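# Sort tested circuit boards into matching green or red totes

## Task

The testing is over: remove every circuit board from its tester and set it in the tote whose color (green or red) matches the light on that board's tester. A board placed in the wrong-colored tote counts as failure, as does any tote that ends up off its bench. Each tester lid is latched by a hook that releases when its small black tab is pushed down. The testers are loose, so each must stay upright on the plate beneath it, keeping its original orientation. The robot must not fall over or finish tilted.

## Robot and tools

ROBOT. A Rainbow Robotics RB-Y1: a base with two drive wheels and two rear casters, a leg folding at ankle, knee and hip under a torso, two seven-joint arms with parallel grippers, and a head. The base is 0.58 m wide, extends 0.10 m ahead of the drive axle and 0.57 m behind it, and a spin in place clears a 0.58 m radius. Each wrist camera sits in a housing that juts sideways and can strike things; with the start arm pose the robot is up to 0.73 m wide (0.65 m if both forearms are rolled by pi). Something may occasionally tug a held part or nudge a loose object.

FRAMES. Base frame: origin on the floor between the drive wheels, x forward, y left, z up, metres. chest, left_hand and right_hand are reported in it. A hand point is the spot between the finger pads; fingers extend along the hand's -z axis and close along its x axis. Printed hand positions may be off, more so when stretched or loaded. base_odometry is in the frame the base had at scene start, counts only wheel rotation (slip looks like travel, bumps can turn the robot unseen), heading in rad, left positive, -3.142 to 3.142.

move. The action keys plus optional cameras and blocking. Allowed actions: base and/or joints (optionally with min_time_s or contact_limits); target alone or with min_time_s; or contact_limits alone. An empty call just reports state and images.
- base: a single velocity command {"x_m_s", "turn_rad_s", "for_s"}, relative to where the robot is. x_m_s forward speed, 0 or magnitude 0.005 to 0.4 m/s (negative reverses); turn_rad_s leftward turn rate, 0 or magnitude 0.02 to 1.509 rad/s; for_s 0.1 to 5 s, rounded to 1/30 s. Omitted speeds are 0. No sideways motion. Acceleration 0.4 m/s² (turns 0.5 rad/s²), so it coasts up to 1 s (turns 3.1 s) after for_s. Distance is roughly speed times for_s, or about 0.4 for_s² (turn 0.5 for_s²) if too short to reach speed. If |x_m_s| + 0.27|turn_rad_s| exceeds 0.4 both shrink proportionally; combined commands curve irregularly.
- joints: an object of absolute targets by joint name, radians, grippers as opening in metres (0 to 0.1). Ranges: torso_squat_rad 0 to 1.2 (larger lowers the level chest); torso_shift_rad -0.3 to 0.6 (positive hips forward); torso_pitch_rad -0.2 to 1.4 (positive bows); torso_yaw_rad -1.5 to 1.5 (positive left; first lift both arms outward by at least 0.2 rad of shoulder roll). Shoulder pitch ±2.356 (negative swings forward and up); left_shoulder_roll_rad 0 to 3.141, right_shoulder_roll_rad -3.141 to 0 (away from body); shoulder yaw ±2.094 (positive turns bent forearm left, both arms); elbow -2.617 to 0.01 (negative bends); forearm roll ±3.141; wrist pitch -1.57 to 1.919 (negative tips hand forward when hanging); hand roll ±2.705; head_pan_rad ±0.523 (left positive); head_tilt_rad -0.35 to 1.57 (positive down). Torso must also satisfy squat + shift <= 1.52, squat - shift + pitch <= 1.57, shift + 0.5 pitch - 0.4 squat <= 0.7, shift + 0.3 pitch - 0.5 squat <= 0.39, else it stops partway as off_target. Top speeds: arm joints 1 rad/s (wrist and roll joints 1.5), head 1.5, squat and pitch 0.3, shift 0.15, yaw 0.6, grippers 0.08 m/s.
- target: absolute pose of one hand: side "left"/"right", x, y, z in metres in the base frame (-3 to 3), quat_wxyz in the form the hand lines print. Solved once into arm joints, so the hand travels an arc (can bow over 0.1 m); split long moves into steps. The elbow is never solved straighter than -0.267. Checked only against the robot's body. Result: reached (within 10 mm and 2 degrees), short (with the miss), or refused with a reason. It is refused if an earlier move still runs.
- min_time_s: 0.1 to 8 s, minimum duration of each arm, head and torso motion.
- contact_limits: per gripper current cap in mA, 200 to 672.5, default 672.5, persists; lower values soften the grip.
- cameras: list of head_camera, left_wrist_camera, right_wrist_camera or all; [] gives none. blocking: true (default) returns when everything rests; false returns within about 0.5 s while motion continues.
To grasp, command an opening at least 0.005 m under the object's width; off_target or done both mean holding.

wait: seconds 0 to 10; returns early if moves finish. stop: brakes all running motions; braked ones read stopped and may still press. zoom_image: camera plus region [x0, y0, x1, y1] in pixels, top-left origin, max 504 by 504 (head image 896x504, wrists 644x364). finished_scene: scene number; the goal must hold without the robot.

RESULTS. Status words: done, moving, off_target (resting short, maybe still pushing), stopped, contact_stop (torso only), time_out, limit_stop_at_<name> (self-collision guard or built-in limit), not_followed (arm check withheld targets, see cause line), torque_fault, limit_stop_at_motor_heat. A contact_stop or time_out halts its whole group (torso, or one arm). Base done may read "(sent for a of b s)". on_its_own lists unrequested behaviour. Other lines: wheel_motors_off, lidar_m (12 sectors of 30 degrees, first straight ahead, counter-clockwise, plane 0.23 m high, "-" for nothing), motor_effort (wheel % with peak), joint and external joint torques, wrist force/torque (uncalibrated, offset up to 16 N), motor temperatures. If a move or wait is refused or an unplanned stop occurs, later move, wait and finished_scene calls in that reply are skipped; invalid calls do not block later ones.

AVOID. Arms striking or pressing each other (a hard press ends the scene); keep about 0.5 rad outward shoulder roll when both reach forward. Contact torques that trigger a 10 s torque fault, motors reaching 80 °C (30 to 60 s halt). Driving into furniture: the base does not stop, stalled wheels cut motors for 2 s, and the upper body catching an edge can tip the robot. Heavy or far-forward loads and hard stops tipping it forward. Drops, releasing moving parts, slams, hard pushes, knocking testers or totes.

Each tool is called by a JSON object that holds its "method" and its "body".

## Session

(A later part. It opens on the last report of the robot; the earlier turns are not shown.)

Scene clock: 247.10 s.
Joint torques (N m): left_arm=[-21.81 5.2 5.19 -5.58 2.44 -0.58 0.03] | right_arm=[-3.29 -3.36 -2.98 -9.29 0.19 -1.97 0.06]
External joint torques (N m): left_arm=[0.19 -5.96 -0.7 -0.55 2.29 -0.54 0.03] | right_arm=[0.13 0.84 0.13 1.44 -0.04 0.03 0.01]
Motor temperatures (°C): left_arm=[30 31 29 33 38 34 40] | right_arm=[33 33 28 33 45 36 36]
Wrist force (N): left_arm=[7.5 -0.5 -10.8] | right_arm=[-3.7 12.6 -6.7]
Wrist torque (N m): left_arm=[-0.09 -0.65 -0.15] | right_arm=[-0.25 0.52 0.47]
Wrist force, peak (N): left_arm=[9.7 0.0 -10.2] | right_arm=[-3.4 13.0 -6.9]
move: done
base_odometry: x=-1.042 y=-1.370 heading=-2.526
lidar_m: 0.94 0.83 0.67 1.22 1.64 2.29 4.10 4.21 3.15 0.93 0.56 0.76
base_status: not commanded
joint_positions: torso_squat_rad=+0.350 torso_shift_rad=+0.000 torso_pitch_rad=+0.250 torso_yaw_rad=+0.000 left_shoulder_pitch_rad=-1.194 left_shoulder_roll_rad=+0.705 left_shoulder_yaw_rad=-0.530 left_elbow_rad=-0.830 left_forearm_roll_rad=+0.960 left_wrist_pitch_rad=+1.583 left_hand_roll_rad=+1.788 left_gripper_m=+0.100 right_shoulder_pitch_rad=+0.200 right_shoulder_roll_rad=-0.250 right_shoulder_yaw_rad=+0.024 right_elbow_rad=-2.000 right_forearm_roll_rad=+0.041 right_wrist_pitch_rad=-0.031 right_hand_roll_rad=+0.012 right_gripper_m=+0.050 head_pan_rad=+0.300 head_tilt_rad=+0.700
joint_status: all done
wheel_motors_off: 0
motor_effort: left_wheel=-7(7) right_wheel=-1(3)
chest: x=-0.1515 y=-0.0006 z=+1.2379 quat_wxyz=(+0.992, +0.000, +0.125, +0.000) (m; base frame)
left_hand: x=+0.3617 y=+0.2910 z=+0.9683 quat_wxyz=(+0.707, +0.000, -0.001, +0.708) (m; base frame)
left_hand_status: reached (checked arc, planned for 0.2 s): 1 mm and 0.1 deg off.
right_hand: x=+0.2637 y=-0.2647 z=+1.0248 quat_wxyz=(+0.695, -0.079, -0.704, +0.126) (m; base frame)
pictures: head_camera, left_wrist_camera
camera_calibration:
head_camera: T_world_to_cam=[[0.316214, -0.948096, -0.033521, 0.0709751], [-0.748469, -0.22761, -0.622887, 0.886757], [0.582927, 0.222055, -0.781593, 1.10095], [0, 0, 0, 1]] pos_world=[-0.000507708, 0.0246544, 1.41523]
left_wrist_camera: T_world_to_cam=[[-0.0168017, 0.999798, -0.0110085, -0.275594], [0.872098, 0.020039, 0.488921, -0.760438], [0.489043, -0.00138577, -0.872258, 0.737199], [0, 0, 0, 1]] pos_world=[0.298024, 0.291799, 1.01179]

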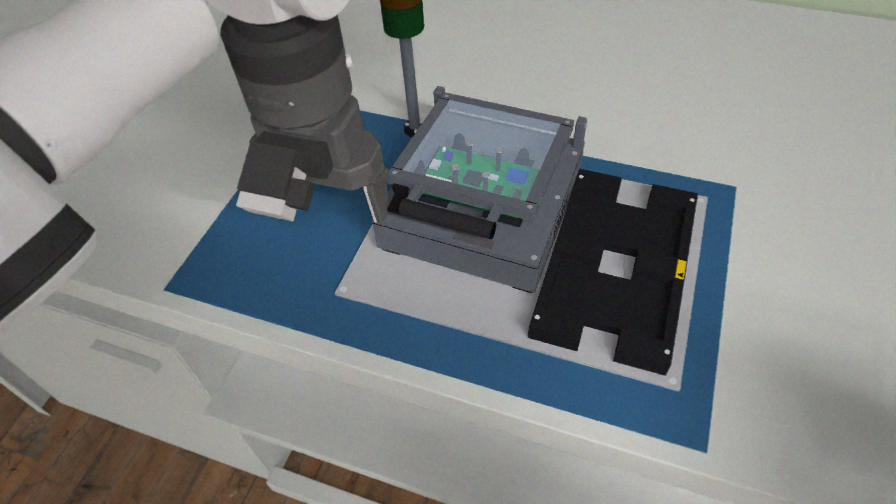

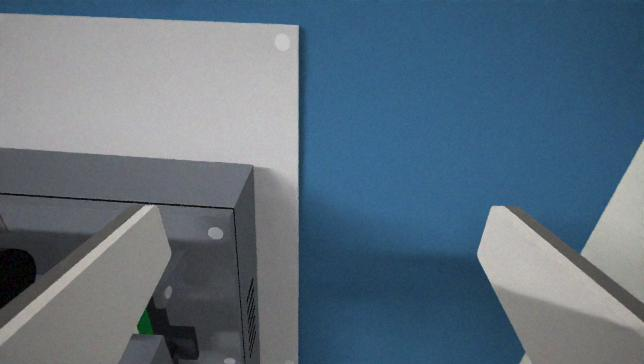

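{"method": "move", "body": {"target": {"side":"left","x":0.362,"y":0.29,"z":1.05,"quat_wxyz":[0.707,0,0,0.707]}, "cameras": []}}

{"method": "move", "body": {"joints": {"left_shoulder_pitch_rad":-0.309,"left_shoulder_roll_rad":0.2,"left_shoulder_yaw_rad":0.073,"left_elbow_rad":-2.3,"left_forearm_roll_rad":0.064,"left_wrist_pitch_rad":1.6,"left_hand_roll_rad":0.104,"left_gripper_m":0.045}, "cameras": ["head_camera"]}}

{"method": "move", "body": {"target": {"side":"left","x":0.270,"y":0.174,"z":1.021,"quat_wxyz":[0.887,0,-0.462,0]}, "cameras": ["left_wrist_camera"]}}

{"method": "move", "body": {"target": {"side":"left","x":0.343,"y":0.174,"z":0.972,"quat_wxyz":[0.887,0,-0.462,0]}, "cameras": ["left_wrist_camera","head_camera"]}}

Scene clock: 259.00 s.
Joint torques (N m): left_arm=[-19.91 10.15 6.68 -4.13 0.24 -0.15 0.11] | right_arm=[-3.26 -3.58 -2.82 -9.4 0.11 -1.98 0.08]
External joint torques (N m): left_arm=[2.24 -1.07 0.02 0.63 0.16 -0.11 0.11] | right_arm=[0.16 0.61 0.28 1.33 -0.11 0.03 0.03]
Motor temperatures (°C): left_arm=[30 31 29 33 38 34 40] | right_arm=[33 33 28 33 45 36 36]
Wrist force (N): left_arm=[-1.7 -0.1 -9.1] | right_arm=[-3.7 12.8 -6.9]
Wrist torque (N m): left_arm=[-0.05 -0.42 -0.21] | right_arm=[-0.26 0.51 0.47]
Wrist force, peak (N): left_arm=[8.5 1.5 -13.9] | right_arm=[-3.9 13.0 -6.7]
move: done
base_odometry: x=-1.042 y=-1.370 heading=-2.526
lidar_m: 0.94 0.82 0.66 1.21 1.65 2.29 4.10 4.21 3.15 0.92 0.56 0.76
base_status: not commanded
joint_positions: torso_squat_rad=+0.350 torso_shift_rad=+0.000 torso_pitch_rad=+0.250 torso_yaw_rad=+0.000 left_shoulder_pitch_rad=-1.276 left_shoulder_roll_rad=+0.793 left_shoulder_yaw_rad=-0.491 left_elbow_rad=-0.966 left_forearm_roll_rad=+1.013 left_wrist_pitch_rad=+1.776 left_hand_roll_rad=+1.850 left_gripper_m=+0.100 right_shoulder_pitch_rad=+0.200 right_shoulder_roll_rad=-0.250 right_shoulder_yaw_rad=+0.024 right_elbow_rad=-2.000 right_forearm_roll_rad=+0.041 right_wrist_pitch_rad=-0.031 right_hand_roll_rad=+0.012 right_gripper_m=+0.050 head_pan_rad=+0.300 head_tilt_rad=+0.700
joint_status: all done
wheel_motors_off: 0
motor_effort: left_wheel=-6(8) right_wheel=+0(2)
chest: x=-0.1515 y=-0.0007 z=+1.2379 quat_wxyz=(+0.992, +0.000, +0.125, +0.000) (m; base frame)
left_hand: x=+0.3621 y=+0.2899 z=+1.0502 quat_wxyz=(+0.707, +0.000, +0.000, +0.707) (m; base frame)
left_hand_status: reached (checked arc, planned for 0.4 s): 0 mm and 0.0 deg off.
right_hand: x=+0.2637 y=-0.2648 z=+1.0248 quat_wxyz=(+0.695, -0.079, -0.704, +0.126) (m; base frame)
pictures: none
No camera images: "cameras" was empty.

Scene clock: 261.00 s.
Joint torques (N m): left_arm=[-9.86 2.24 1.93 -7.67 0.12 -1.6 0.5] | right_arm=[-3.42 -3.51 -2.71 -9.3 0.12 -2.08 0.07]
External joint torques (N m): left_arm=[0.32 -1.28 0.02 0.65 0.39 -0.2 0.54] | right_arm=[0 0.68 0.4 1.44 -0.1 -0.08 0.02]
Motor temperatures (°C): left_arm=[30 31 29 33 38 34 40] | right_arm=[33 33 28 33 45 36 36]
Wrist force (N): left_arm=[-5.8 0.2 -7.9] | right_arm=[-3.9 12.7 -6.8]
Wrist torque (N m): left_arm=[-0.09 -0.63 -0.17] | right_arm=[-0.24 0.48 0.49]
Wrist force, peak (N): left_arm=[31.1 37.4 4.6] | right_arm=[-4.5 13.3 -6.6]
move: done
base_odometry: x=-1.042 y=-1.370 heading=-2.526
lidar_m: 0.94 0.83 0.66 1.21 1.64 2.29 4.10 4.21 3.16 0.92 0.56 0.77
base_status: not commanded
joint_positions: torso_squat_rad=+0.350 torso_shift_rad=+0.000 torso_pitch_rad=+0.250 torso_yaw_rad=+0.000 left_shoulder_pitch_rad=-0.309 left_shoulder_roll_rad=+0.200 left_shoulder_yaw_rad=+0.073 left_elbow_rad=-2.300 left_forearm_roll_rad=+0.064 left_wrist_pitch_rad=+1.600 left_hand_roll_rad=+0.104 left_gripper_m=+0.045 right_shoulder_pitch_rad=+0.200 right_shoulder_roll_rad=-0.250 right_shoulder_yaw_rad=+0.024 right_elbow_rad=-2.000 right_forearm_roll_rad=+0.041 right_wrist_pitch_rad=-0.031 right_hand_roll_rad=+0.012 right_gripper_m=+0.050 head_pan_rad=+0.300 head_tilt_rad=+0.700
joint_status: all done
wheel_motors_off: 0
motor_effort: left_wheel=-3(8) right_wheel=-2(10)
chest: x=-0.1515 y=-0.0007 z=+1.2379 quat_wxyz=(+0.992, +0.000, +0.125, +0.000) (m; base frame)
left_hand: x=+0.2762 y=+0.2480 z=+1.0355 quat_wxyz=(+0.929, +0.034, -0.369, -0.009) (m; base frame)
right_hand: x=+0.2637 y=-0.2648 z=+1.0248 quat_wxyz=(+0.695, -0.079, -0.704, +0.126) (m; base frame)
pictures: head_camera
camera_calibration:
head_camera: T_world_to_cam=[[0.316146, -0.948116, -0.0335827, 0.0709698], [-0.748481, -0.227515, -0.622907, 0.886763], [0.582948, 0.222066, -0.781574, 1.10095], [0, 0, 0, 1]] pos_world=[-0.000507672, 0.0245562, 1.41523]

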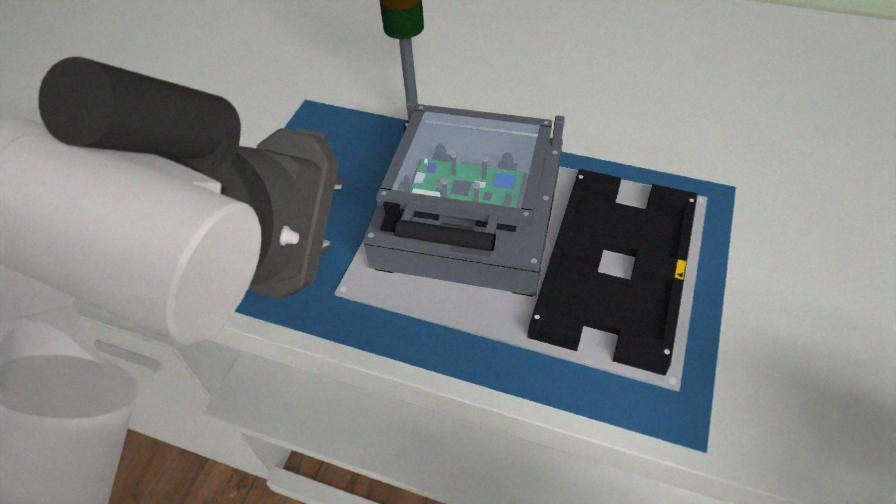

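Scene clock: 261.93 s.
Joint torques (N m): left_arm=[-6.98 -1.37 0.38 -9.09 0.14 -1.35 0.18] | right_arm=[-3.24 -3.29 -2.94 -9.37 0.07 -2.03 0.07]
External joint torques (N m): left_arm=[0.78 -0.45 0.25 0.5 0.4 0.29 0.23] | right_arm=[0.18 0.9 0.16 1.36 -0.15 -0.03 0.01]
Motor temperatures (°C): left_arm=[30 31 29 33 38 34 40] | right_arm=[33 33 28 33 45 36 36]
Wrist force (N): left_arm=[-6.5 0.9 -7.1] | right_arm=[-4.0 12.9 -7.0]
Wrist torque (N m): left_arm=[-0.11 -0.68 -0.15] | right_arm=[-0.27 0.47 0.48]
Wrist force, peak (N): left_arm=[-7.4 0.0 -7.6] | right_arm=[-4.0 12.9 -7.0]
move: done
base_odometry: x=-1.042 y=-1.370 heading=-2.526
lidar_m: 0.94 0.83 0.66 1.21 1.65 2.29 4.10 4.21 3.16 0.92 0.55 0.77
base_status: not commanded
joint_positions: torso_squat_rad=+0.350 torso_shift_rad=+0.000 torso_pitch_rad=+0.250 torso_yaw_rad=+0.000 left_shoulder_pitch_rad=-0.099 left_shoulder_roll_rad=+0.039 left_shoulder_yaw_rad=-0.175 left_elbow_rad=-2.314 left_forearm_roll_rad=-0.182 left_wrist_pitch_rad=+1.211 left_hand_roll_rad=+0.190 left_gripper_m=+0.045 right_shoulder_pitch_rad=+0.200 right_shoulder_roll_rad=-0.250 right_shoulder_yaw_rad=+0.024 right_elbow_rad=-2.000 right_forearm_roll_rad=+0.041 right_wrist_pitch_rad=-0.031 right_hand_roll_rad=+0.012 right_gripper_m=+0.050 head_pan_rad=+0.300 head_tilt_rad=+0.700
joint_status: all done
wheel_motors_off: 0
motor_effort: left_wheel=-4(5) right_wheel=-1(3)
chest: x=-0.1515 y=-0.0007 z=+1.2379 quat_wxyz=(+0.992, +0.000, +0.125, +0.000) (m; base frame)
left_hand: x=+0.2699 y=+0.1739 z=+1.0211 quat_wxyz=(+0.887, +0.000, -0.462, -0.001) (m; base frame)
left_hand_status: reached (checked arc, planned for 0.6 s): 0 mm and 0.1 deg off.
right_hand: x=+0.2637 y=-0.2648 z=+1.0248 quat_wxyz=(+0.695, -0.079, -0.704, +0.126) (m; base frame)
pictures: left_wrist_camera
camera_calibration:
left_wrist_camera: T_world_to_cam=[[0.583794, 0.0145318, 0.811772, -0.990348], [-0.389987, -0.871924, 0.296072, -0.0111584], [0.712106, -0.489425, -0.503357, 0.475878], [0, 0, 0, 1]] pos_world=[0.234932, 0.237569, 1.04678]

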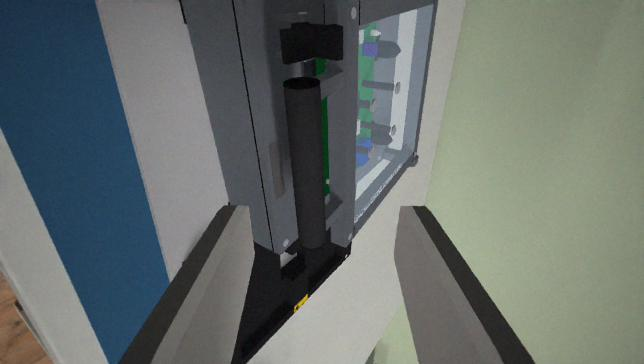

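Scene clock: 263.03 s.
Joint torques (N m): left_arm=[-11.02 1.2 1.43 -8.62 -0.07 -1.5 0.24] | right_arm=[-3.52 -3.44 -3.15 -9.31 0.16 -2.06 0.03]
External joint torques (N m): left_arm=[0.57 1.06 0.81 1.57 0.23 0.12 0.29] | right_arm=[-0.1 0.75 -0.04 1.43 -0.06 -0.06 -0.02]
Motor temperatures (°C): left_arm=[30 31 29 33 38 34 40] | right_arm=[33 33 28 33 45 36 36]
Wrist force (N): left_arm=[-6.8 0.7 -7.2] | right_arm=[-3.7 12.4 -6.5]
Wrist torque (N m): left_arm=[-0.11 -0.74 -0.16] | right_arm=[-0.23 0.53 0.48]
Wrist force, peak (N): left_arm=[-7.2 0.7 -7.9] | right_arm=[-4.3 12.9 -6.6]
move: done
base_odometry: x=-1.042 y=-1.370 heading=-2.526
lidar_m: 0.94 0.83 0.67 1.22 1.65 2.29 4.10 4.22 3.16 0.93 0.56 0.77
base_status: not commanded
joint_positions: torso_squat_rad=+0.350 torso_shift_rad=+0.000 torso_pitch_rad=+0.250 torso_yaw_rad=+0.000 left_shoulder_pitch_rad=-0.300 left_shoulder_roll_rad=+0.061 left_shoulder_yaw_rad=-0.097 left_elbow_rad=-1.912 left_forearm_roll_rad=-0.154 left_wrist_pitch_rad=+1.001 left_hand_roll_rad=+0.241 left_gripper_m=+0.045 right_shoulder_pitch_rad=+0.200 right_shoulder_roll_rad=-0.250 right_shoulder_yaw_rad=+0.024 right_elbow_rad=-2.000 right_forearm_roll_rad=+0.041 right_wrist_pitch_rad=-0.031 right_hand_roll_rad=+0.012 right_gripper_m=+0.050 head_pan_rad=+0.300 head_tilt_rad=+0.700
joint_status: all done
wheel_motors_off: 0
motor_effort: left_wheel=-6(6) right_wheel=-1(3)
chest: x=-0.1515 y=-0.0007 z=+1.2379 quat_wxyz=(+0.992, +0.000, +0.125, +0.000) (m; base frame)
left_hand: x=+0.3426 y=+0.1738 z=+0.9723 quat_wxyz=(+0.887, +0.000, -0.462, +0.000) (m; base frame)
left_hand_status: reached (checked arc, planned for 0.7 s): 1 mm and 0.0 deg off.
right_hand: x=+0.2637 y=-0.2648 z=+1.0248 quat_wxyz=(+0.695, -0.079, -0.704, +0.126) (m; base frame)
pictures: head_camera, left_wrist_camera
camera_calibration:
head_camera: T_world_to_cam=[[0.316096, -0.948131, -0.0336282, 0.0709864], [-0.748511, -0.227452, -0.622894, 0.886747], [0.582936, 0.222065, -0.781583, 1.10095], [0, 0, 0, 1]] pos_world=[-0.000483429, 0.0245137, 1.41522]
left_wrist_camera: T_world_to_cam=[[0.583246, 0.0154682, 0.812148, -0.993501], [-0.389314, -0.872182, 0.296198, 0.0312498], [0.712923, -0.488937, -0.502675, 0.39858], [0, 0, 0, 1]] pos_world=[0.307465, 0.237503, 0.99797]

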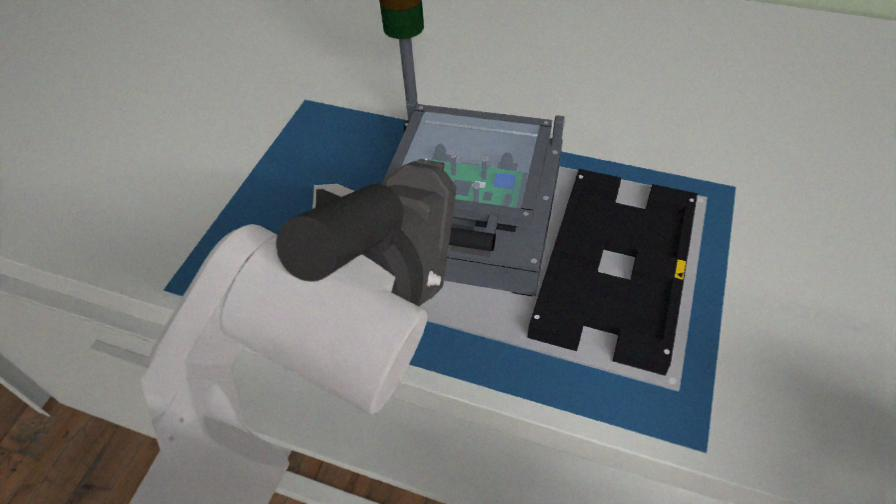

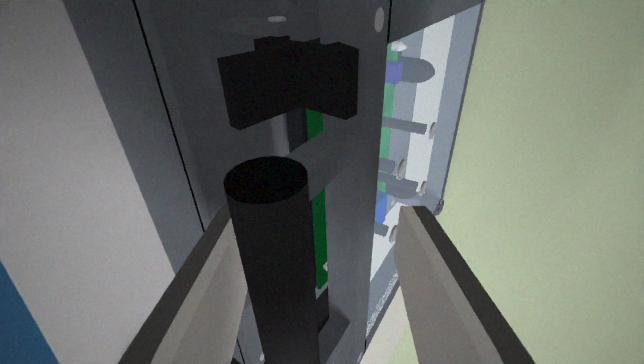

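{"method": "move", "body": {"target": {"side":"left","x":0.265,"y":0.174,"z":1.024,"quat_wxyz":[0.887,0,-0.462,0]}, "cameras": []}}

{"method": "move", "body": {"target": {"side":"left","x":0.28,"y":0.315,"z":1.05,"quat_wxyz":[0.707,0,0,0.707]}, "cameras": ["left_wrist_camera"]}}

{"method": "move", "body": {"joints": {"left_gripper_m":0.1}, "cameras": ["left_wrist_camera"]}}

Scene clock: 277.97 s.
Joint torques (N m): left_arm=[-6.85 -1.95 -0.78 -8.5 -0.1 -1.64 -0.16] | right_arm=[-3.36 -3.46 -3.01 -9.29 0.04 -1.98 0.12]
External joint torques (N m): left_arm=[0.65 -0.92 -0.8 1.04 0.16 0.01 -0.12] | right_arm=[0.06 0.73 0.1 1.45 -0.18 0.02 0.06]
Motor temperatures (°C): left_arm=[30 31 29 33 38 34 40] | right_arm=[33 33 28 33 45 36 36]
Wrist force (N): left_arm=[-6.7 0.6 -7.3] | right_arm=[-3.6 12.5 -6.7]
Wrist torque (N m): left_arm=[-0.06 -0.69 -0.16] | right_arm=[-0.24 0.52 0.47]
Wrist force, peak (N): left_arm=[-7.4 0.5 -7.9] | right_arm=[-3.8 12.8 -7.2]
move: done
base_odometry: x=-1.042 y=-1.370 heading=-2.526
lidar_m: 0.93 0.83 0.66 1.22 1.64 2.28 4.11 4.22 3.16 0.92 0.56 0.76
base_status: not commanded
joint_positions: torso_squat_rad=+0.350 torso_shift_rad=+0.000 torso_pitch_rad=+0.250 torso_yaw_rad=+0.000 left_shoulder_pitch_rad=-0.085 left_shoulder_roll_rad=+0.030 left_shoulder_yaw_rad=-0.178 left_elbow_rad=-2.337 left_forearm_roll_rad=-0.186 left_wrist_pitch_rad=+1.220 left_hand_roll_rad=+0.181 left_gripper_m=+0.045 right_shoulder_pitch_rad=+0.200 right_shoulder_roll_rad=-0.250 right_shoulder_yaw_rad=+0.024 right_elbow_rad=-2.000 right_forearm_roll_rad=+0.041 right_wrist_pitch_rad=-0.031 right_hand_roll_rad=+0.012 right_gripper_m=+0.050 head_pan_rad=+0.300 head_tilt_rad=+0.700
joint_status: all done
wheel_motors_off: 0
motor_effort: left_wheel=-5(7) right_wheel=+0(2)
chest: x=-0.1515 y=-0.0007 z=+1.2379 quat_wxyz=(+0.992, +0.000, +0.125, +0.000) (m; base frame)
left_hand: x=+0.2654 y=+0.1742 z=+1.0239 quat_wxyz=(+0.887, +0.000, -0.462, +0.000) (m; base frame)
left_hand_status: reached (checked arc, planned for 0.8 s): 0 mm and 0.0 deg off.
right_hand: x=+0.2637 y=-0.2648 z=+1.0248 quat_wxyz=(+0.695, -0.079, -0.704, +0.126) (m; base frame)
pictures: none
No camera images: "cameras" was empty.

Scene clock: 279.37 s.
Joint torques (N m): left_arm=[-13.35 3.43 -1.49 -5.96 0.2 -1.23 -0.28] | right_arm=[-3.23 -3.48 -3.09 -9.33 0.07 -1.9 0.07]
External joint torques (N m): left_arm=[0.63 -1.34 0.16 1.42 0.21 -0.18 -0.26] | right_arm=[0.19 0.71 0.02 1.41 -0.15 0.11 0.02]
Motor temperatures (°C): left_arm=[30 31 29 33 38 34 40] | right_arm=[33 33 28 33 45 36 36]
Wrist force (N): left_arm=[-2.8 3.6 -8.4] | right_arm=[-3.6 12.7 -6.7]
Wrist torque (N m): left_arm=[-0.30 -0.45 -0.18] | right_arm=[-0.24 0.52 0.47]
Wrist force, peak (N): left_arm=[-4.2 4.3 -9.0] | right_arm=[-3.3 13.1 -7.0]
move: short
base_odometry: x=-1.042 y=-1.370 heading=-2.526
lidar_m: 0.94 0.83 0.66 1.22 1.64 2.29 4.10 4.22 3.15 0.92 0.56 0.76
base_status: not commanded
joint_positions: torso_squat_rad=+0.350 torso_shift_rad=+0.000 torso_pitch_rad=+0.250 torso_yaw_rad=+0.000 left_shoulder_pitch_rad=-0.667 left_shoulder_roll_rad=+0.000 left_shoulder_yaw_rad=+0.443 left_elbow_rad=-2.114 left_forearm_roll_rad=-0.254 left_wrist_pitch_rad=+1.919 left_hand_roll_rad=+1.188 left_gripper_m=+0.045 right_shoulder_pitch_rad=+0.200 right_shoulder_roll_rad=-0.250 right_shoulder_yaw_rad=+0.024 right_elbow_rad=-2.000 right_forearm_roll_rad=+0.041 right_wrist_pitch_rad=-0.031 right_hand_roll_rad=+0.012 right_gripper_m=+0.050 head_pan_rad=+0.300 head_tilt_rad=+0.700
joint_status: all done
wheel_motors_off: 0
motor_effort: left_wheel=-6(7) right_wheel=+0(2)
chest: x=-0.1515 y=-0.0007 z=+1.2379 quat_wxyz=(+0.992, +0.000, +0.125, +0.000) (m; base frame)
left_hand: x=+0.2804 y=+0.3152 z=+1.0496 quat_wxyz=(+0.682, -0.095, -0.246, +0.682) (m; base frame)
left_hand_status: short (checked arc, as near as the solve gets, planned for 1.0 s): 1 mm and 30.6 deg off. The place is met; only the turn is off.
right_hand: x=+0.2637 y=-0.2648 z=+1.0248 quat_wxyz=(+0.695, -0.079, -0.704, +0.126) (m; base frame)
pictures: left_wrist_camera
camera_calibration:
left_wrist_camera: T_world_to_cam=[[-0.0592739, 0.980506, 0.187337, -0.490421], [0.54242, -0.125908, 0.830619, -0.949915], [0.838014, 0.150849, -0.524383, 0.336898], [0, 0, 0, 1]] pos_world=[0.203858, 0.310438, 1.05755]

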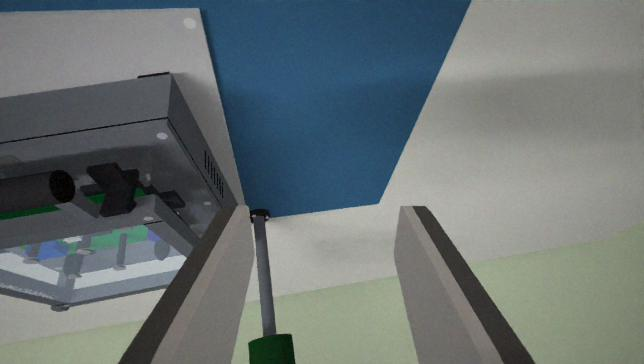

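Scene clock: 280.50 s.
Joint torques (N m): left_arm=[-13.2 3.54 -1.59 -5.93 0.21 -1.28 -0.25] | right_arm=[-3.3 -3.69 -2.83 -9.25 0.14 -1.96 -0.03]
External joint torques (N m): left_arm=[0.78 -1.24 0.06 1.45 0.22 -0.23 -0.23] | right_arm=[0.12 0.5 0.27 1.48 -0.08 0.04 -0.09]
Motor temperatures (°C): left_arm=[30 31 29 33 38 34 40] | right_arm=[33 33 28 33 45 36 36]
Wrist force (N): left_arm=[-2.8 3.6 -8.6] | right_arm=[-4.0 12.5 -6.6]
Wrist torque (N m): left_arm=[-0.28 -0.45 -0.18] | right_arm=[-0.21 0.50 0.49]
Wrist force, peak (N): left_arm=[-3.1 3.7 -8.7] | right_arm=[-4.0 13.0 -6.8]
move: done
base_odometry: x=-1.042 y=-1.370 heading=-2.526
lidar_m: 0.94 0.83 0.66 1.22 1.65 2.28 4.10 4.22 3.16 0.92 0.56 0.76
base_status: not commanded
joint_positions: torso_squat_rad=+0.350 torso_shift_rad=+0.000 torso_pitch_rad=+0.250 torso_yaw_rad=+0.000 left_shoulder_pitch_rad=-0.667 left_shoulder_roll_rad=+0.000 left_shoulder_yaw_rad=+0.443 left_elbow_rad=-2.114 left_forearm_roll_rad=-0.254 left_wrist_pitch_rad=+1.919 left_hand_roll_rad=+1.188 left_gripper_m=+0.100 right_shoulder_pitch_rad=+0.200 right_shoulder_roll_rad=-0.250 right_shoulder_yaw_rad=+0.024 right_elbow_rad=-2.000 right_forearm_roll_rad=+0.041 right_wrist_pitch_rad=-0.031 right_hand_roll_rad=+0.012 right_gripper_m=+0.050 head_pan_rad=+0.300 head_tilt_rad=+0.700
joint_status: all done
wheel_motors_off: 0
motor_effort: left_wheel=-5(7) right_wheel=-1(2)
chest: x=-0.1515 y=-0.0007 z=+1.2379 quat_wxyz=(+0.992, +0.000, +0.125, +0.000) (m; base frame)
left_hand: x=+0.2804 y=+0.3152 z=+1.0496 quat_wxyz=(+0.682, -0.095, -0.246, +0.682) (m; base frame)
right_hand: x=+0.2637 y=-0.2648 z=+1.0248 quat_wxyz=(+0.695, -0.079, -0.704, +0.126) (m; base frame)
pictures: left_wrist_camera
camera_calibration:
left_wrist_camera: T_world_to_cam=[[-0.0592678, 0.980506, 0.18734, -0.490426], [0.542421, -0.125914, 0.830617, -0.949912], [0.838013, 0.150846, -0.524385, 0.3369], [0, 0, 0, 1]] pos_world=[0.20386, 0.310438, 1.05755]

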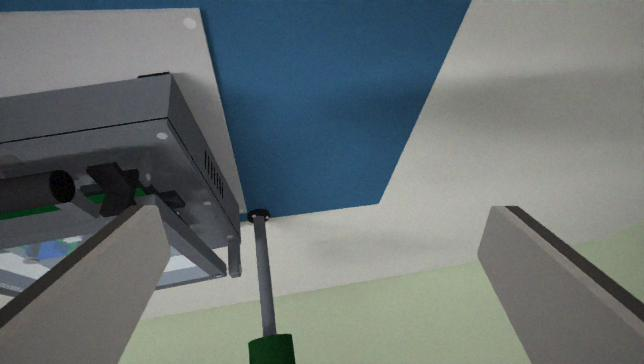

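{"method": "move", "body": {"target": {"side":"left","x":0.265,"y":0.245,"z":1.0,"quat_wxyz":[0.887,0,-0.462,0]}, "cameras": []}}

{"method": "move", "body": {"joints": {"left_gripper_m":0.0}, "cameras": []}}

{"method": "move", "body": {"target": {"side":"left","x":0.275,"y":0.245,"z":0.895,"quat_wxyz":[0.887,0,-0.462,0]}, "cameras": ["left_wrist_camera","head_camera"]}}

Scene clock: 289.23 s.
Joint torques (N m): left_arm=[-6.92 5.5 5.25 -8.61 -0.62 -1.04 0.42] | right_arm=[-3.25 -3.24 -3.19 -9.42 0.14 -1.96 0.02]
External joint torques (N m): left_arm=[-0.09 0.38 0.53 0.5 0.07 0.4 0.46] | right_arm=[0.17 0.96 -0.08 1.32 -0.08 0.04 -0.03]
Motor temperatures (°C): left_arm=[30 31 29 33 38 34 40] | right_arm=[33 33 28 33 45 36 36]
Wrist force (N): left_arm=[-6.8 0.8 -7.3] | right_arm=[-3.7 12.6 -6.8]
Wrist torque (N m): left_arm=[-0.12 -0.70 -0.18] | right_arm=[-0.25 0.51 0.48]
Wrist force, peak (N): left_arm=[-7.5 1.4 -7.5] | right_arm=[-3.9 12.9 -6.9]
move: done
base_odometry: x=-1.042 y=-1.370 heading=-2.526
lidar_m: 0.94 0.84 0.66 1.22 1.65 2.28 4.10 4.22 3.15 0.92 0.56 0.77
base_status: not commanded
joint_positions: torso_squat_rad=+0.350 torso_shift_rad=+0.000 torso_pitch_rad=+0.250 torso_yaw_rad=+0.000 left_shoulder_pitch_rad=-0.040 left_shoulder_roll_rad=+0.509 left_shoulder_yaw_rad=-0.170 left_elbow_rad=-2.286 left_forearm_roll_rad=+0.020 left_wrist_pitch_rad=+1.072 left_hand_roll_rad=+0.530 left_gripper_m=+0.100 right_shoulder_pitch_rad=+0.200 right_shoulder_roll_rad=-0.250 right_shoulder_yaw_rad=+0.024 right_elbow_rad=-2.000 right_forearm_roll_rad=+0.041 right_wrist_pitch_rad=-0.031 right_hand_roll_rad=+0.012 right_gripper_m=+0.050 head_pan_rad=+0.300 head_tilt_rad=+0.700
joint_status: all done
wheel_motors_off: 0
motor_effort: left_wheel=-6(7) right_wheel=+1(2)
chest: x=-0.1515 y=-0.0007 z=+1.2379 quat_wxyz=(+0.992, +0.000, +0.125, +0.000) (m; base frame)
left_hand: x=+0.2646 y=+0.2449 z=+1.0003 quat_wxyz=(+0.887, +0.002, -0.461, +0.002) (m; base frame)
left_hand_status: reached (checked arc, planned for 1.0 s): 1 mm and 0.3 deg off.
right_hand: x=+0.2637 y=-0.2648 z=+1.0248 quat_wxyz=(+0.695, -0.079, -0.704, +0.126) (m; base frame)
pictures: none
No camera images: "cameras" was empty.

Scene clock: 290.93 s.
Joint torques (N m): left_arm=[-6.96 5.51 5.02 -8.7 -0.56 -1.19 0.49] | right_arm=[-3.04 -3.41 -3.05 -9.3 0.12 -1.96 0.08]
External joint torques (N m): left_arm=[-0.12 0.38 0.3 0.4 0.12 0.24 0.53] | right_arm=[0.38 0.78 0.06 1.43 -0.1 0.04 0.02]
Motor temperatures (°C): left_arm=[30 31 29 33 38 34 40] | right_arm=[33 33 28 33 45 36 36]
Wrist force (N): left_arm=[-6.5 0.7 -7.2] | right_arm=[-3.9 12.4 -6.9]
Wrist torque (N m): left_arm=[-0.10 -0.69 -0.18] | right_arm=[-0.21 0.48 0.48]
Wrist force, peak (N): left_arm=[-6.8 1.0 -7.4] | right_arm=[-4.0 12.8 -6.9]
move: done
base_odometry: x=-1.042 y=-1.370 heading=-2.526
lidar_m: 0.94 0.83 0.66 1.22 1.65 2.29 4.10 4.21 3.16 0.92 0.55 0.76
base_status: not commanded
joint_positions: torso_squat_rad=+0.350 torso_shift_rad=+0.000 torso_pitch_rad=+0.250 torso_yaw_rad=+0.000 left_shoulder_pitch_rad=-0.040 left_shoulder_roll_rad=+0.509 left_shoulder_yaw_rad=-0.170 left_elbow_rad=-2.286 left_forearm_roll_rad=+0.020 left_wrist_pitch_rad=+1.072 left_hand_roll_rad=+0.530 left_gripper_m=+0.000 right_shoulder_pitch_rad=+0.200 right_shoulder_roll_rad=-0.250 right_shoulder_yaw_rad=+0.024 right_elbow_rad=-2.000 right_forearm_roll_rad=+0.041 right_wrist_pitch_rad=-0.031 right_hand_roll_rad=+0.012 right_gripper_m=+0.050 head_pan_rad=+0.300 head_tilt_rad=+0.700
joint_status: all done
wheel_motors_off: 0
motor_effort: left_wheel=-7(7) right_wheel=+0(2)
chest: x=-0.1515 y=-0.0007 z=+1.2379 quat_wxyz=(+0.992, +0.000, +0.125, +0.000) (m; base frame)
left_hand: x=+0.2646 y=+0.2449 z=+1.0003 quat_wxyz=(+0.887, +0.002, -0.461, +0.002) (m; base frame)
right_hand: x=+0.2637 y=-0.2648 z=+1.0248 quat_wxyz=(+0.695, -0.079, -0.704, +0.126) (m; base frame)
pictures: none
No camera images: "cameras" was empty.

Scene clock: 292.00 s.
Joint torques (N m): left_arm=[-6.54 3.61 3.74 -8.61 -0.14 -1.25 0.24] | right_arm=[-3.44 -3.55 -3.17 -9.31 0.14 -1.98 -0.03]
External joint torques (N m): left_arm=[0.39 -0.74 -0.29 1.07 0.37 0.16 0.28] | right_arm=[-0.02 0.64 -0.07 1.43 -0.08 0.02 -0.08]
Motor temperatures (°C): left_arm=[30 31 29 33 38 34 40] | right_arm=[33 33 28 33 45 36 36]
Wrist force (N): left_arm=[-6.9 1.1 -7.4] | right_arm=[-3.8 12.5 -6.7]
Wrist torque (N m): left_arm=[-0.18 -0.71 -0.15] | right_arm=[-0.22 0.51 0.47]
Wrist force, peak (N): left_arm=[-8.2 0.4 -7.5] | right_arm=[-3.7 12.8 -7.0]
move: done
base_odometry: x=-1.042 y=-1.370 heading=-2.526
lidar_m: 0.94 0.83 0.66 1.22 1.65 2.29 4.10 4.22 3.15 0.92 0.56 0.76
base_status: not commanded
joint_positions: torso_squat_rad=+0.350 torso_shift_rad=+0.000 torso_pitch_rad=+0.250 torso_yaw_rad=+0.000 left_shoulder_pitch_rad=-0.027 left_shoulder_roll_rad=+0.412 left_shoulder_yaw_rad=-0.239 left_elbow_rad=-1.894 left_forearm_roll_rad=-0.124 left_wrist_pitch_rad=+0.686 left_hand_roll_rad=+0.567 left_gripper_m=+0.000 right_shoulder_pitch_rad=+0.200 right_shoulder_roll_rad=-0.250 right_shoulder_yaw_rad=+0.024 right_elbow_rad=-2.000 right_forearm_roll_rad=+0.041 right_wrist_pitch_rad=-0.031 right_hand_roll_rad=+0.012 right_gripper_m=+0.050 head_pan_rad=+0.300 head_tilt_rad=+0.700
joint_status: all done
wheel_motors_off: 0
motor_effort: left_wheel=-6(7) right_wheel=+0(2)
chest: x=-0.1515 y=-0.0007 z=+1.2379 quat_wxyz=(+0.992, +0.000, +0.125, +0.000) (m; base frame)
left_hand: x=+0.2743 y=+0.2448 z=+0.8954 quat_wxyz=(+0.887, +0.000, -0.461, -0.001) (m; base frame)
left_hand_status: reached (checked arc, planned for 0.7 s): 1 mm and 0.1 deg off.
right_hand: x=+0.2637 y=-0.2648 z=+1.0248 quat_wxyz=(+0.695, -0.079, -0.704, +0.126) (m; base frame)
pictures: head_camera, left_wrist_camera
camera_calibration:
head_camera: T_world_to_cam=[[0.316095, -0.948131, -0.033631, 0.0709918], [-0.748521, -0.227453, -0.622881, 0.886731], [0.582924, 0.222063, -0.781593, 1.10096], [0, 0, 0, 1]] pos_world=[-0.000479742, 0.0245165, 1.41522]
left_wrist_camera: T_world_to_cam=[[0.585133, 0.0145456, 0.810807, -0.891391], [-0.389505, -0.871914, 0.296735, 0.0888727], [0.71127, -0.489443, -0.50452, 0.445496], [0, 0, 0, 1]] pos_world=[0.23933, 0.3085, 0.921136]

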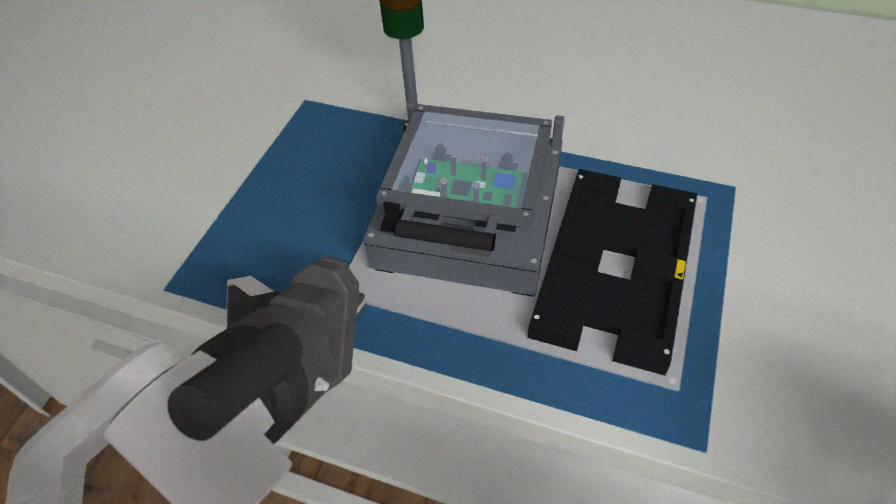

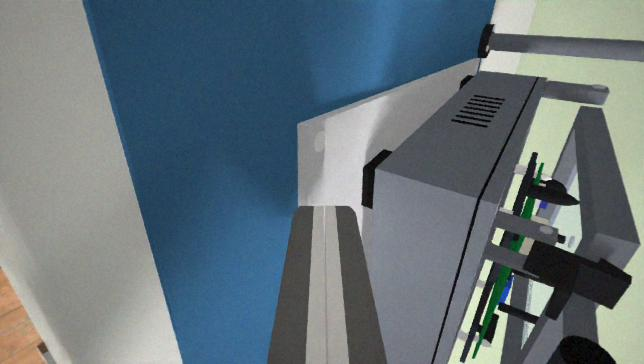

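{"method": "move", "body": {"target": {"side":"left","x":0.318,"y":0.245,"z":0.895,"quat_wxyz":[0.887,0,-0.462,0]}, "cameras": ["left_wrist_camera","head_camera"]}}

{"method": "move", "body": {"target": {"side":"left","x":0.33,"y":0.245,"z":0.895,"quat_wxyz":[0.887,0,-0.462,0]}, "cameras": ["left_wrist_camera","head_camera"]}}

Scene clock: 299.10 s.
Joint torques (N m): left_arm=[-14.28 4.08 5.6 -9.03 -0.57 -3.06 -0.11] | right_arm=[-3.16 -3.66 -2.97 -9.32 0.07 -2.01 0.05]
External joint torques (N m): left_arm=[-4.76 -0.87 1.18 0.52 -0.07 -1.64 -0.07] | right_arm=[0.27 0.53 0.13 1.42 -0.16 0 -0.01]
Motor temperatures (°C): left_arm=[30 31 29 33 38 34 40] | right_arm=[33 33 28 33 45 36 36]
Wrist force (N): left_arm=[-14.0 2.8 9.5] | right_arm=[-3.7 12.5 -6.6]
Wrist torque (N m): left_arm=[-0.03 -0.58 -0.13] | right_arm=[-0.22 0.51 0.47]
Wrist force, peak (N): left_arm=[-16.8 2.8 14.9] | right_arm=[-3.7 13.0 -7.0]
move: done
base_odometry: x=-1.042 y=-1.370 heading=-2.526
lidar_m: 0.94 0.83 0.66 1.22 1.64 2.28 4.10 4.21 3.15 0.92 0.56 0.76
base_status: not commanded
joint_positions: torso_squat_rad=+0.350 torso_shift_rad=+0.000 torso_pitch_rad=+0.250 torso_yaw_rad=+0.000 left_shoulder_pitch_rad=-0.177 left_shoulder_roll_rad=+0.412 left_shoulder_yaw_rad=-0.231 left_elbow_rad=-1.749 left_forearm_roll_rad=-0.078 left_wrist_pitch_rad=+0.686 left_hand_roll_rad=+0.556 left_gripper_m=+0.000 right_shoulder_pitch_rad=+0.200 right_shoulder_roll_rad=-0.250 right_shoulder_yaw_rad=+0.024 right_elbow_rad=-2.000 right_forearm_roll_rad=+0.041 right_wrist_pitch_rad=-0.031 right_hand_roll_rad=+0.012 right_gripper_m=+0.050 head_pan_rad=+0.300 head_tilt_rad=+0.700
joint_status: all done
wheel_motors_off: 0
motor_effort: left_wheel=-3(8) right_wheel=-1(2)
chest: x=-0.1517 y=-0.0007 z=+1.2379 quat_wxyz=(+0.992, +0.000, +0.125, +0.000) (m; base frame)
left_hand: x=+0.3168 y=+0.2453 z=+0.8948 quat_wxyz=(+0.887, +0.000, -0.461, +0.000) (m; base frame)
left_hand_status: reached (checked arc, planned for 0.4 s): 1 mm and 0.1 deg off.
right_hand: x=+0.2636 y=-0.2647 z=+1.0249 quat_wxyz=(+0.695, -0.079, -0.704, +0.126) (m; base frame)
pictures: head_camera, left_wrist_camera
camera_calibration:
head_camera: T_world_to_cam=[[0.31622, -0.948091, -0.0335903, 0.0710191], [-0.748365, -0.22753, -0.623041, 0.886828], [0.583057, 0.222155, -0.781468, 1.10093], [0, 0, 0, 1]] pos_world=[-0.000693565, 0.0245344, 1.41526]
left_wrist_camera: T_world_to_cam=[[0.584709, 0.0154436, 0.811096, -0.916132], [-0.387944, -0.872764, 0.296282, 0.106152], [0.712471, -0.487899, -0.504321, 0.414315], [0, 0, 0, 1]] pos_world=[0.281664, 0.308938, 0.920568]

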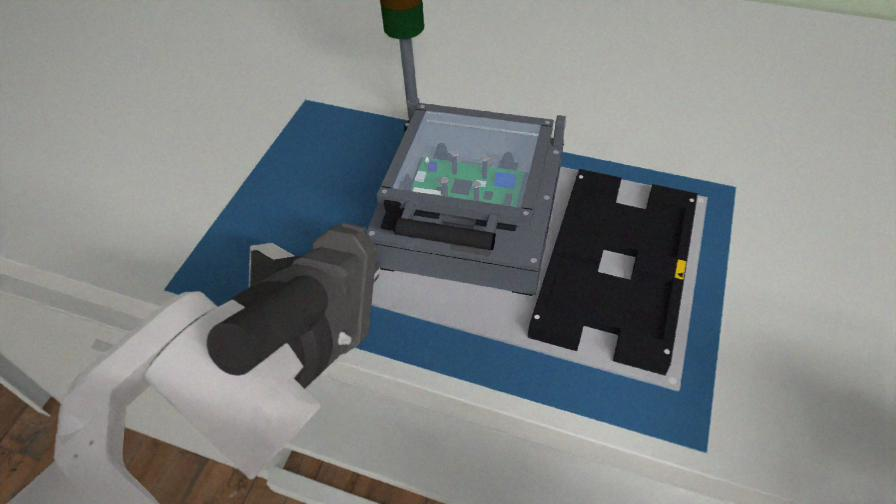

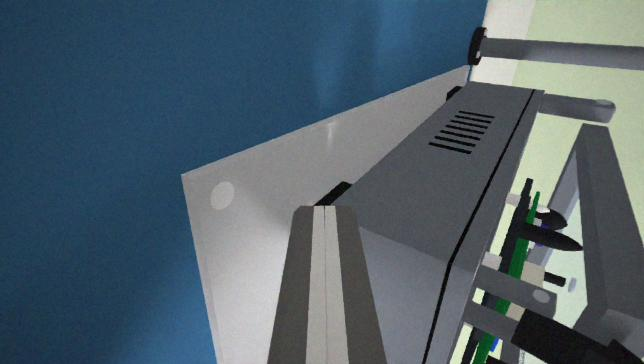

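Scene clock: 299.67 s.
Joint torques (N m): left_arm=[-16.43 4.01 5.59 -9.02 -0.27 -3.67 -0.18] | right_arm=[-3.25 -3.42 -3.01 -9.18 0.12 -1.95 0.17]
External joint torques (N m): left_arm=[-6.15 -1.13 1.08 0.48 0.22 -2.25 -0.14] | right_arm=[0.18 0.77 0.09 1.55 -0.1 0.05 0.12]
Motor temperatures (°C): left_arm=[30 31 29 33 38 34 40] | right_arm=[33 33 28 33 45 36 36]
Wrist force (N): left_arm=[-12.6 3.9 8.8] | right_arm=[-3.7 12.5 -6.7]
Wrist torque (N m): left_arm=[0.03 -0.18 -0.08] | right_arm=[-0.23 0.50 0.47]
Wrist force, peak (N): left_arm=[-12.2 4.1 20.3] | right_arm=[-3.8 13.0 -7.0]
move: done
base_odometry: x=-1.042 y=-1.370 heading=-2.526
lidar_m: 0.93 0.83 0.66 1.22 1.65 2.29 4.10 4.21 3.16 0.92 0.55 0.76
base_status: not commanded
joint_positions: torso_squat_rad=+0.350 torso_shift_rad=+0.000 torso_pitch_rad=+0.250 torso_yaw_rad=+0.000 left_shoulder_pitch_rad=-0.222 left_shoulder_roll_rad=+0.411 left_shoulder_yaw_rad=-0.230 left_elbow_rad=-1.700 left_forearm_roll_rad=-0.065 left_wrist_pitch_rad=+0.681 left_hand_roll_rad=+0.553 left_gripper_m=+0.000 right_shoulder_pitch_rad=+0.200 right_shoulder_roll_rad=-0.250 right_shoulder_yaw_rad=+0.024 right_elbow_rad=-2.000 right_forearm_roll_rad=+0.041 right_wrist_pitch_rad=-0.031 right_hand_roll_rad=+0.012 right_gripper_m=+0.050 head_pan_rad=+0.300 head_tilt_rad=+0.700
joint_status: all done
wheel_motors_off: 0
motor_effort: left_wheel=-3(4) right_wheel=-1(1)
chest: x=-0.1517 y=-0.0007 z=+1.2379 quat_wxyz=(+0.992, +0.000, +0.124, +0.000) (m; base frame)
left_hand: x=+0.3292 y=+0.2454 z=+0.8942 quat_wxyz=(+0.887, +0.000, -0.461, +0.000) (m; base frame)
left_hand_status: reached (checked arc, planned for 0.3 s): 1 mm and 0.1 deg off.
right_hand: x=+0.2635 y=-0.2647 z=+1.0249 quat_wxyz=(+0.695, -0.079, -0.704, +0.126) (m; base frame)
pictures: head_camera, left_wrist_camera
camera_calibration:
head_camera: T_world_to_cam=[[0.316296, -0.948066, -0.0335742, 0.0710388], [-0.748285, -0.227577, -0.62312, 0.886877], [0.583118, 0.222213, -0.781405, 1.10092], [0, 0, 0, 1]] pos_world=[-0.000798945, 0.0245438, 1.41528]
left_wrist_camera: T_world_to_cam=[[0.584909, 0.0153687, 0.810954, -0.922834], [-0.387862, -0.872797, 0.29629, 0.111205], [0.712352, -0.487841, -0.504545, 0.405447], [0, 0, 0, 1]] pos_world=[0.294085, 0.309036, 0.919993]

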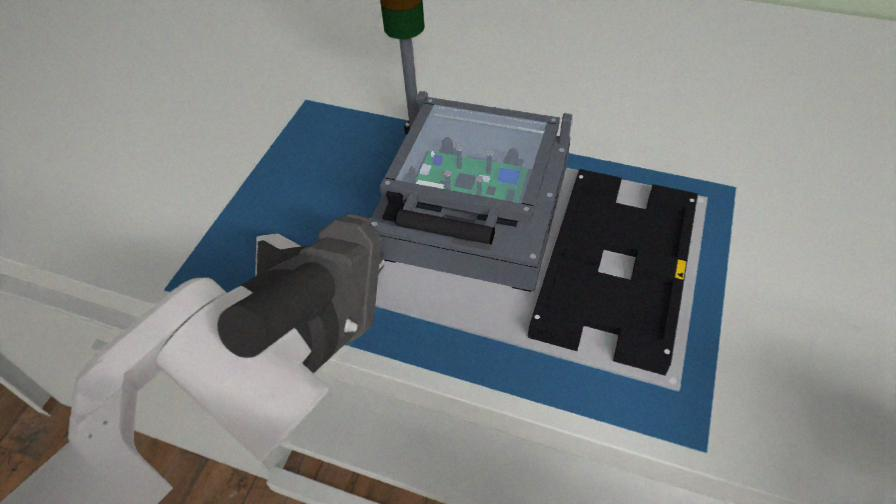

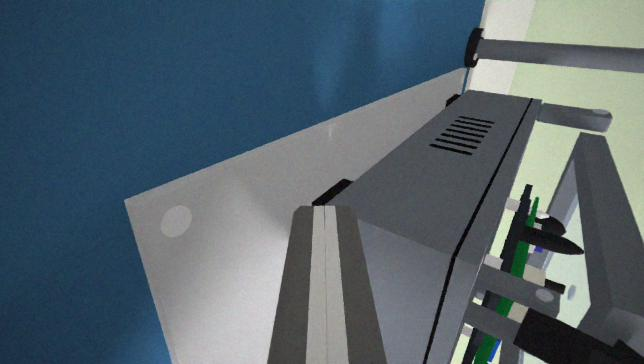

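{"method": "move", "body": {"target": {"side":"left","x":0.341,"y":0.245,"z":0.895,"quat_wxyz":[0.887,0,-0.462,0]}, "cameras": ["head_camera"]}}

{"method": "zoom_image", "body": {"camera": "head_camera", "region": [330, 80, 730, 400]}}

Scene clock: 305.90 s.
Joint torques (N m): left_arm=[-16.92 4.29 5.59 -9.78 -0.31 -3.54 -0.2] | right_arm=[-3.36 -3.46 -2.71 -9.35 0.13 -2.03 0.07]
External joint torques (N m): left_arm=[-6 -1.02 1.01 -0.31 0.18 -2.11 -0.15] | right_arm=[0.07 0.73 0.39 1.38 -0.09 -0.02 0.01]
Motor temperatures (°C): left_arm=[30 31 29 33 38 34 40] | right_arm=[33 33 28 33 45 36 36]
Wrist force (N): left_arm=[-14.8 3.5 5.5] | right_arm=[-3.8 12.6 -7.0]
Wrist torque (N m): left_arm=[-0.24 -0.51 -0.23] | right_arm=[-0.23 0.49 0.47]
Wrist force, peak (N): left_arm=[-14.4 6.7 15.8] | right_arm=[-3.9 13.0 -6.8]
move: done
base_odometry: x=-1.042 y=-1.370 heading=-2.526
lidar_m: 0.94 0.84 0.66 1.22 1.65 2.28 4.10 4.22 3.16 0.92 0.55 0.77
base_status: not commanded
joint_positions: torso_squat_rad=+0.350 torso_shift_rad=+0.000 torso_pitch_rad=+0.250 torso_yaw_rad=+0.000 left_shoulder_pitch_rad=-0.259 left_shoulder_roll_rad=+0.412 left_shoulder_yaw_rad=-0.229 left_elbow_rad=-1.661 left_forearm_roll_rad=-0.054 left_wrist_pitch_rad=+0.678 left_hand_roll_rad=+0.550 left_gripper_m=+0.000 right_shoulder_pitch_rad=+0.200 right_shoulder_roll_rad=-0.250 right_shoulder_yaw_rad=+0.024 right_elbow_rad=-2.000 right_forearm_roll_rad=+0.041 right_wrist_pitch_rad=-0.031 right_hand_roll_rad=+0.012 right_gripper_m=+0.050 head_pan_rad=+0.300 head_tilt_rad=+0.700
joint_status: all done
wheel_motors_off: 0
motor_effort: left_wheel=+0(2) right_wheel=+0(2)
chest: x=-0.1517 y=-0.0007 z=+1.2379 quat_wxyz=(+0.992, +0.000, +0.125, +0.000) (m; base frame)
left_hand: x=+0.3396 y=+0.2454 z=+0.8947 quat_wxyz=(+0.887, +0.000, -0.461, +0.000) (m; base frame)
left_hand_status: reached (checked arc, planned for 0.2 s): 1 mm and 0.1 deg off.
right_hand: x=+0.2636 y=-0.2647 z=+1.0249 quat_wxyz=(+0.695, -0.079, -0.704, +0.126) (m; base frame)
pictures: head_camera
camera_calibration:
head_camera: T_world_to_cam=[[0.316283, -0.94807, -0.0335834, 0.0710344], [-0.748314, -0.227572, -0.623086, 0.886863], [0.583087, 0.222203, -0.781432, 1.10092], [0, 0, 0, 1]] pos_world=[-0.000746047, 0.0245435, 1.41527]

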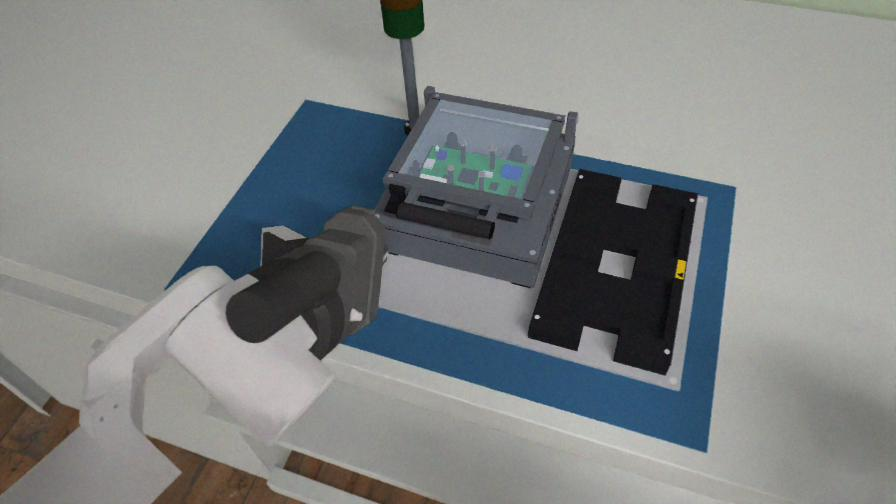

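Scaled by 1.260 from the camera's 896x504 image, which has a finer 1280x720 frame.

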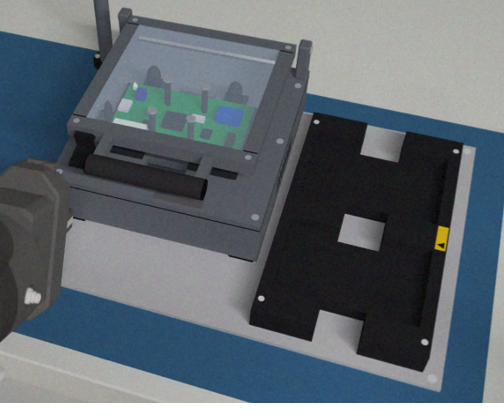

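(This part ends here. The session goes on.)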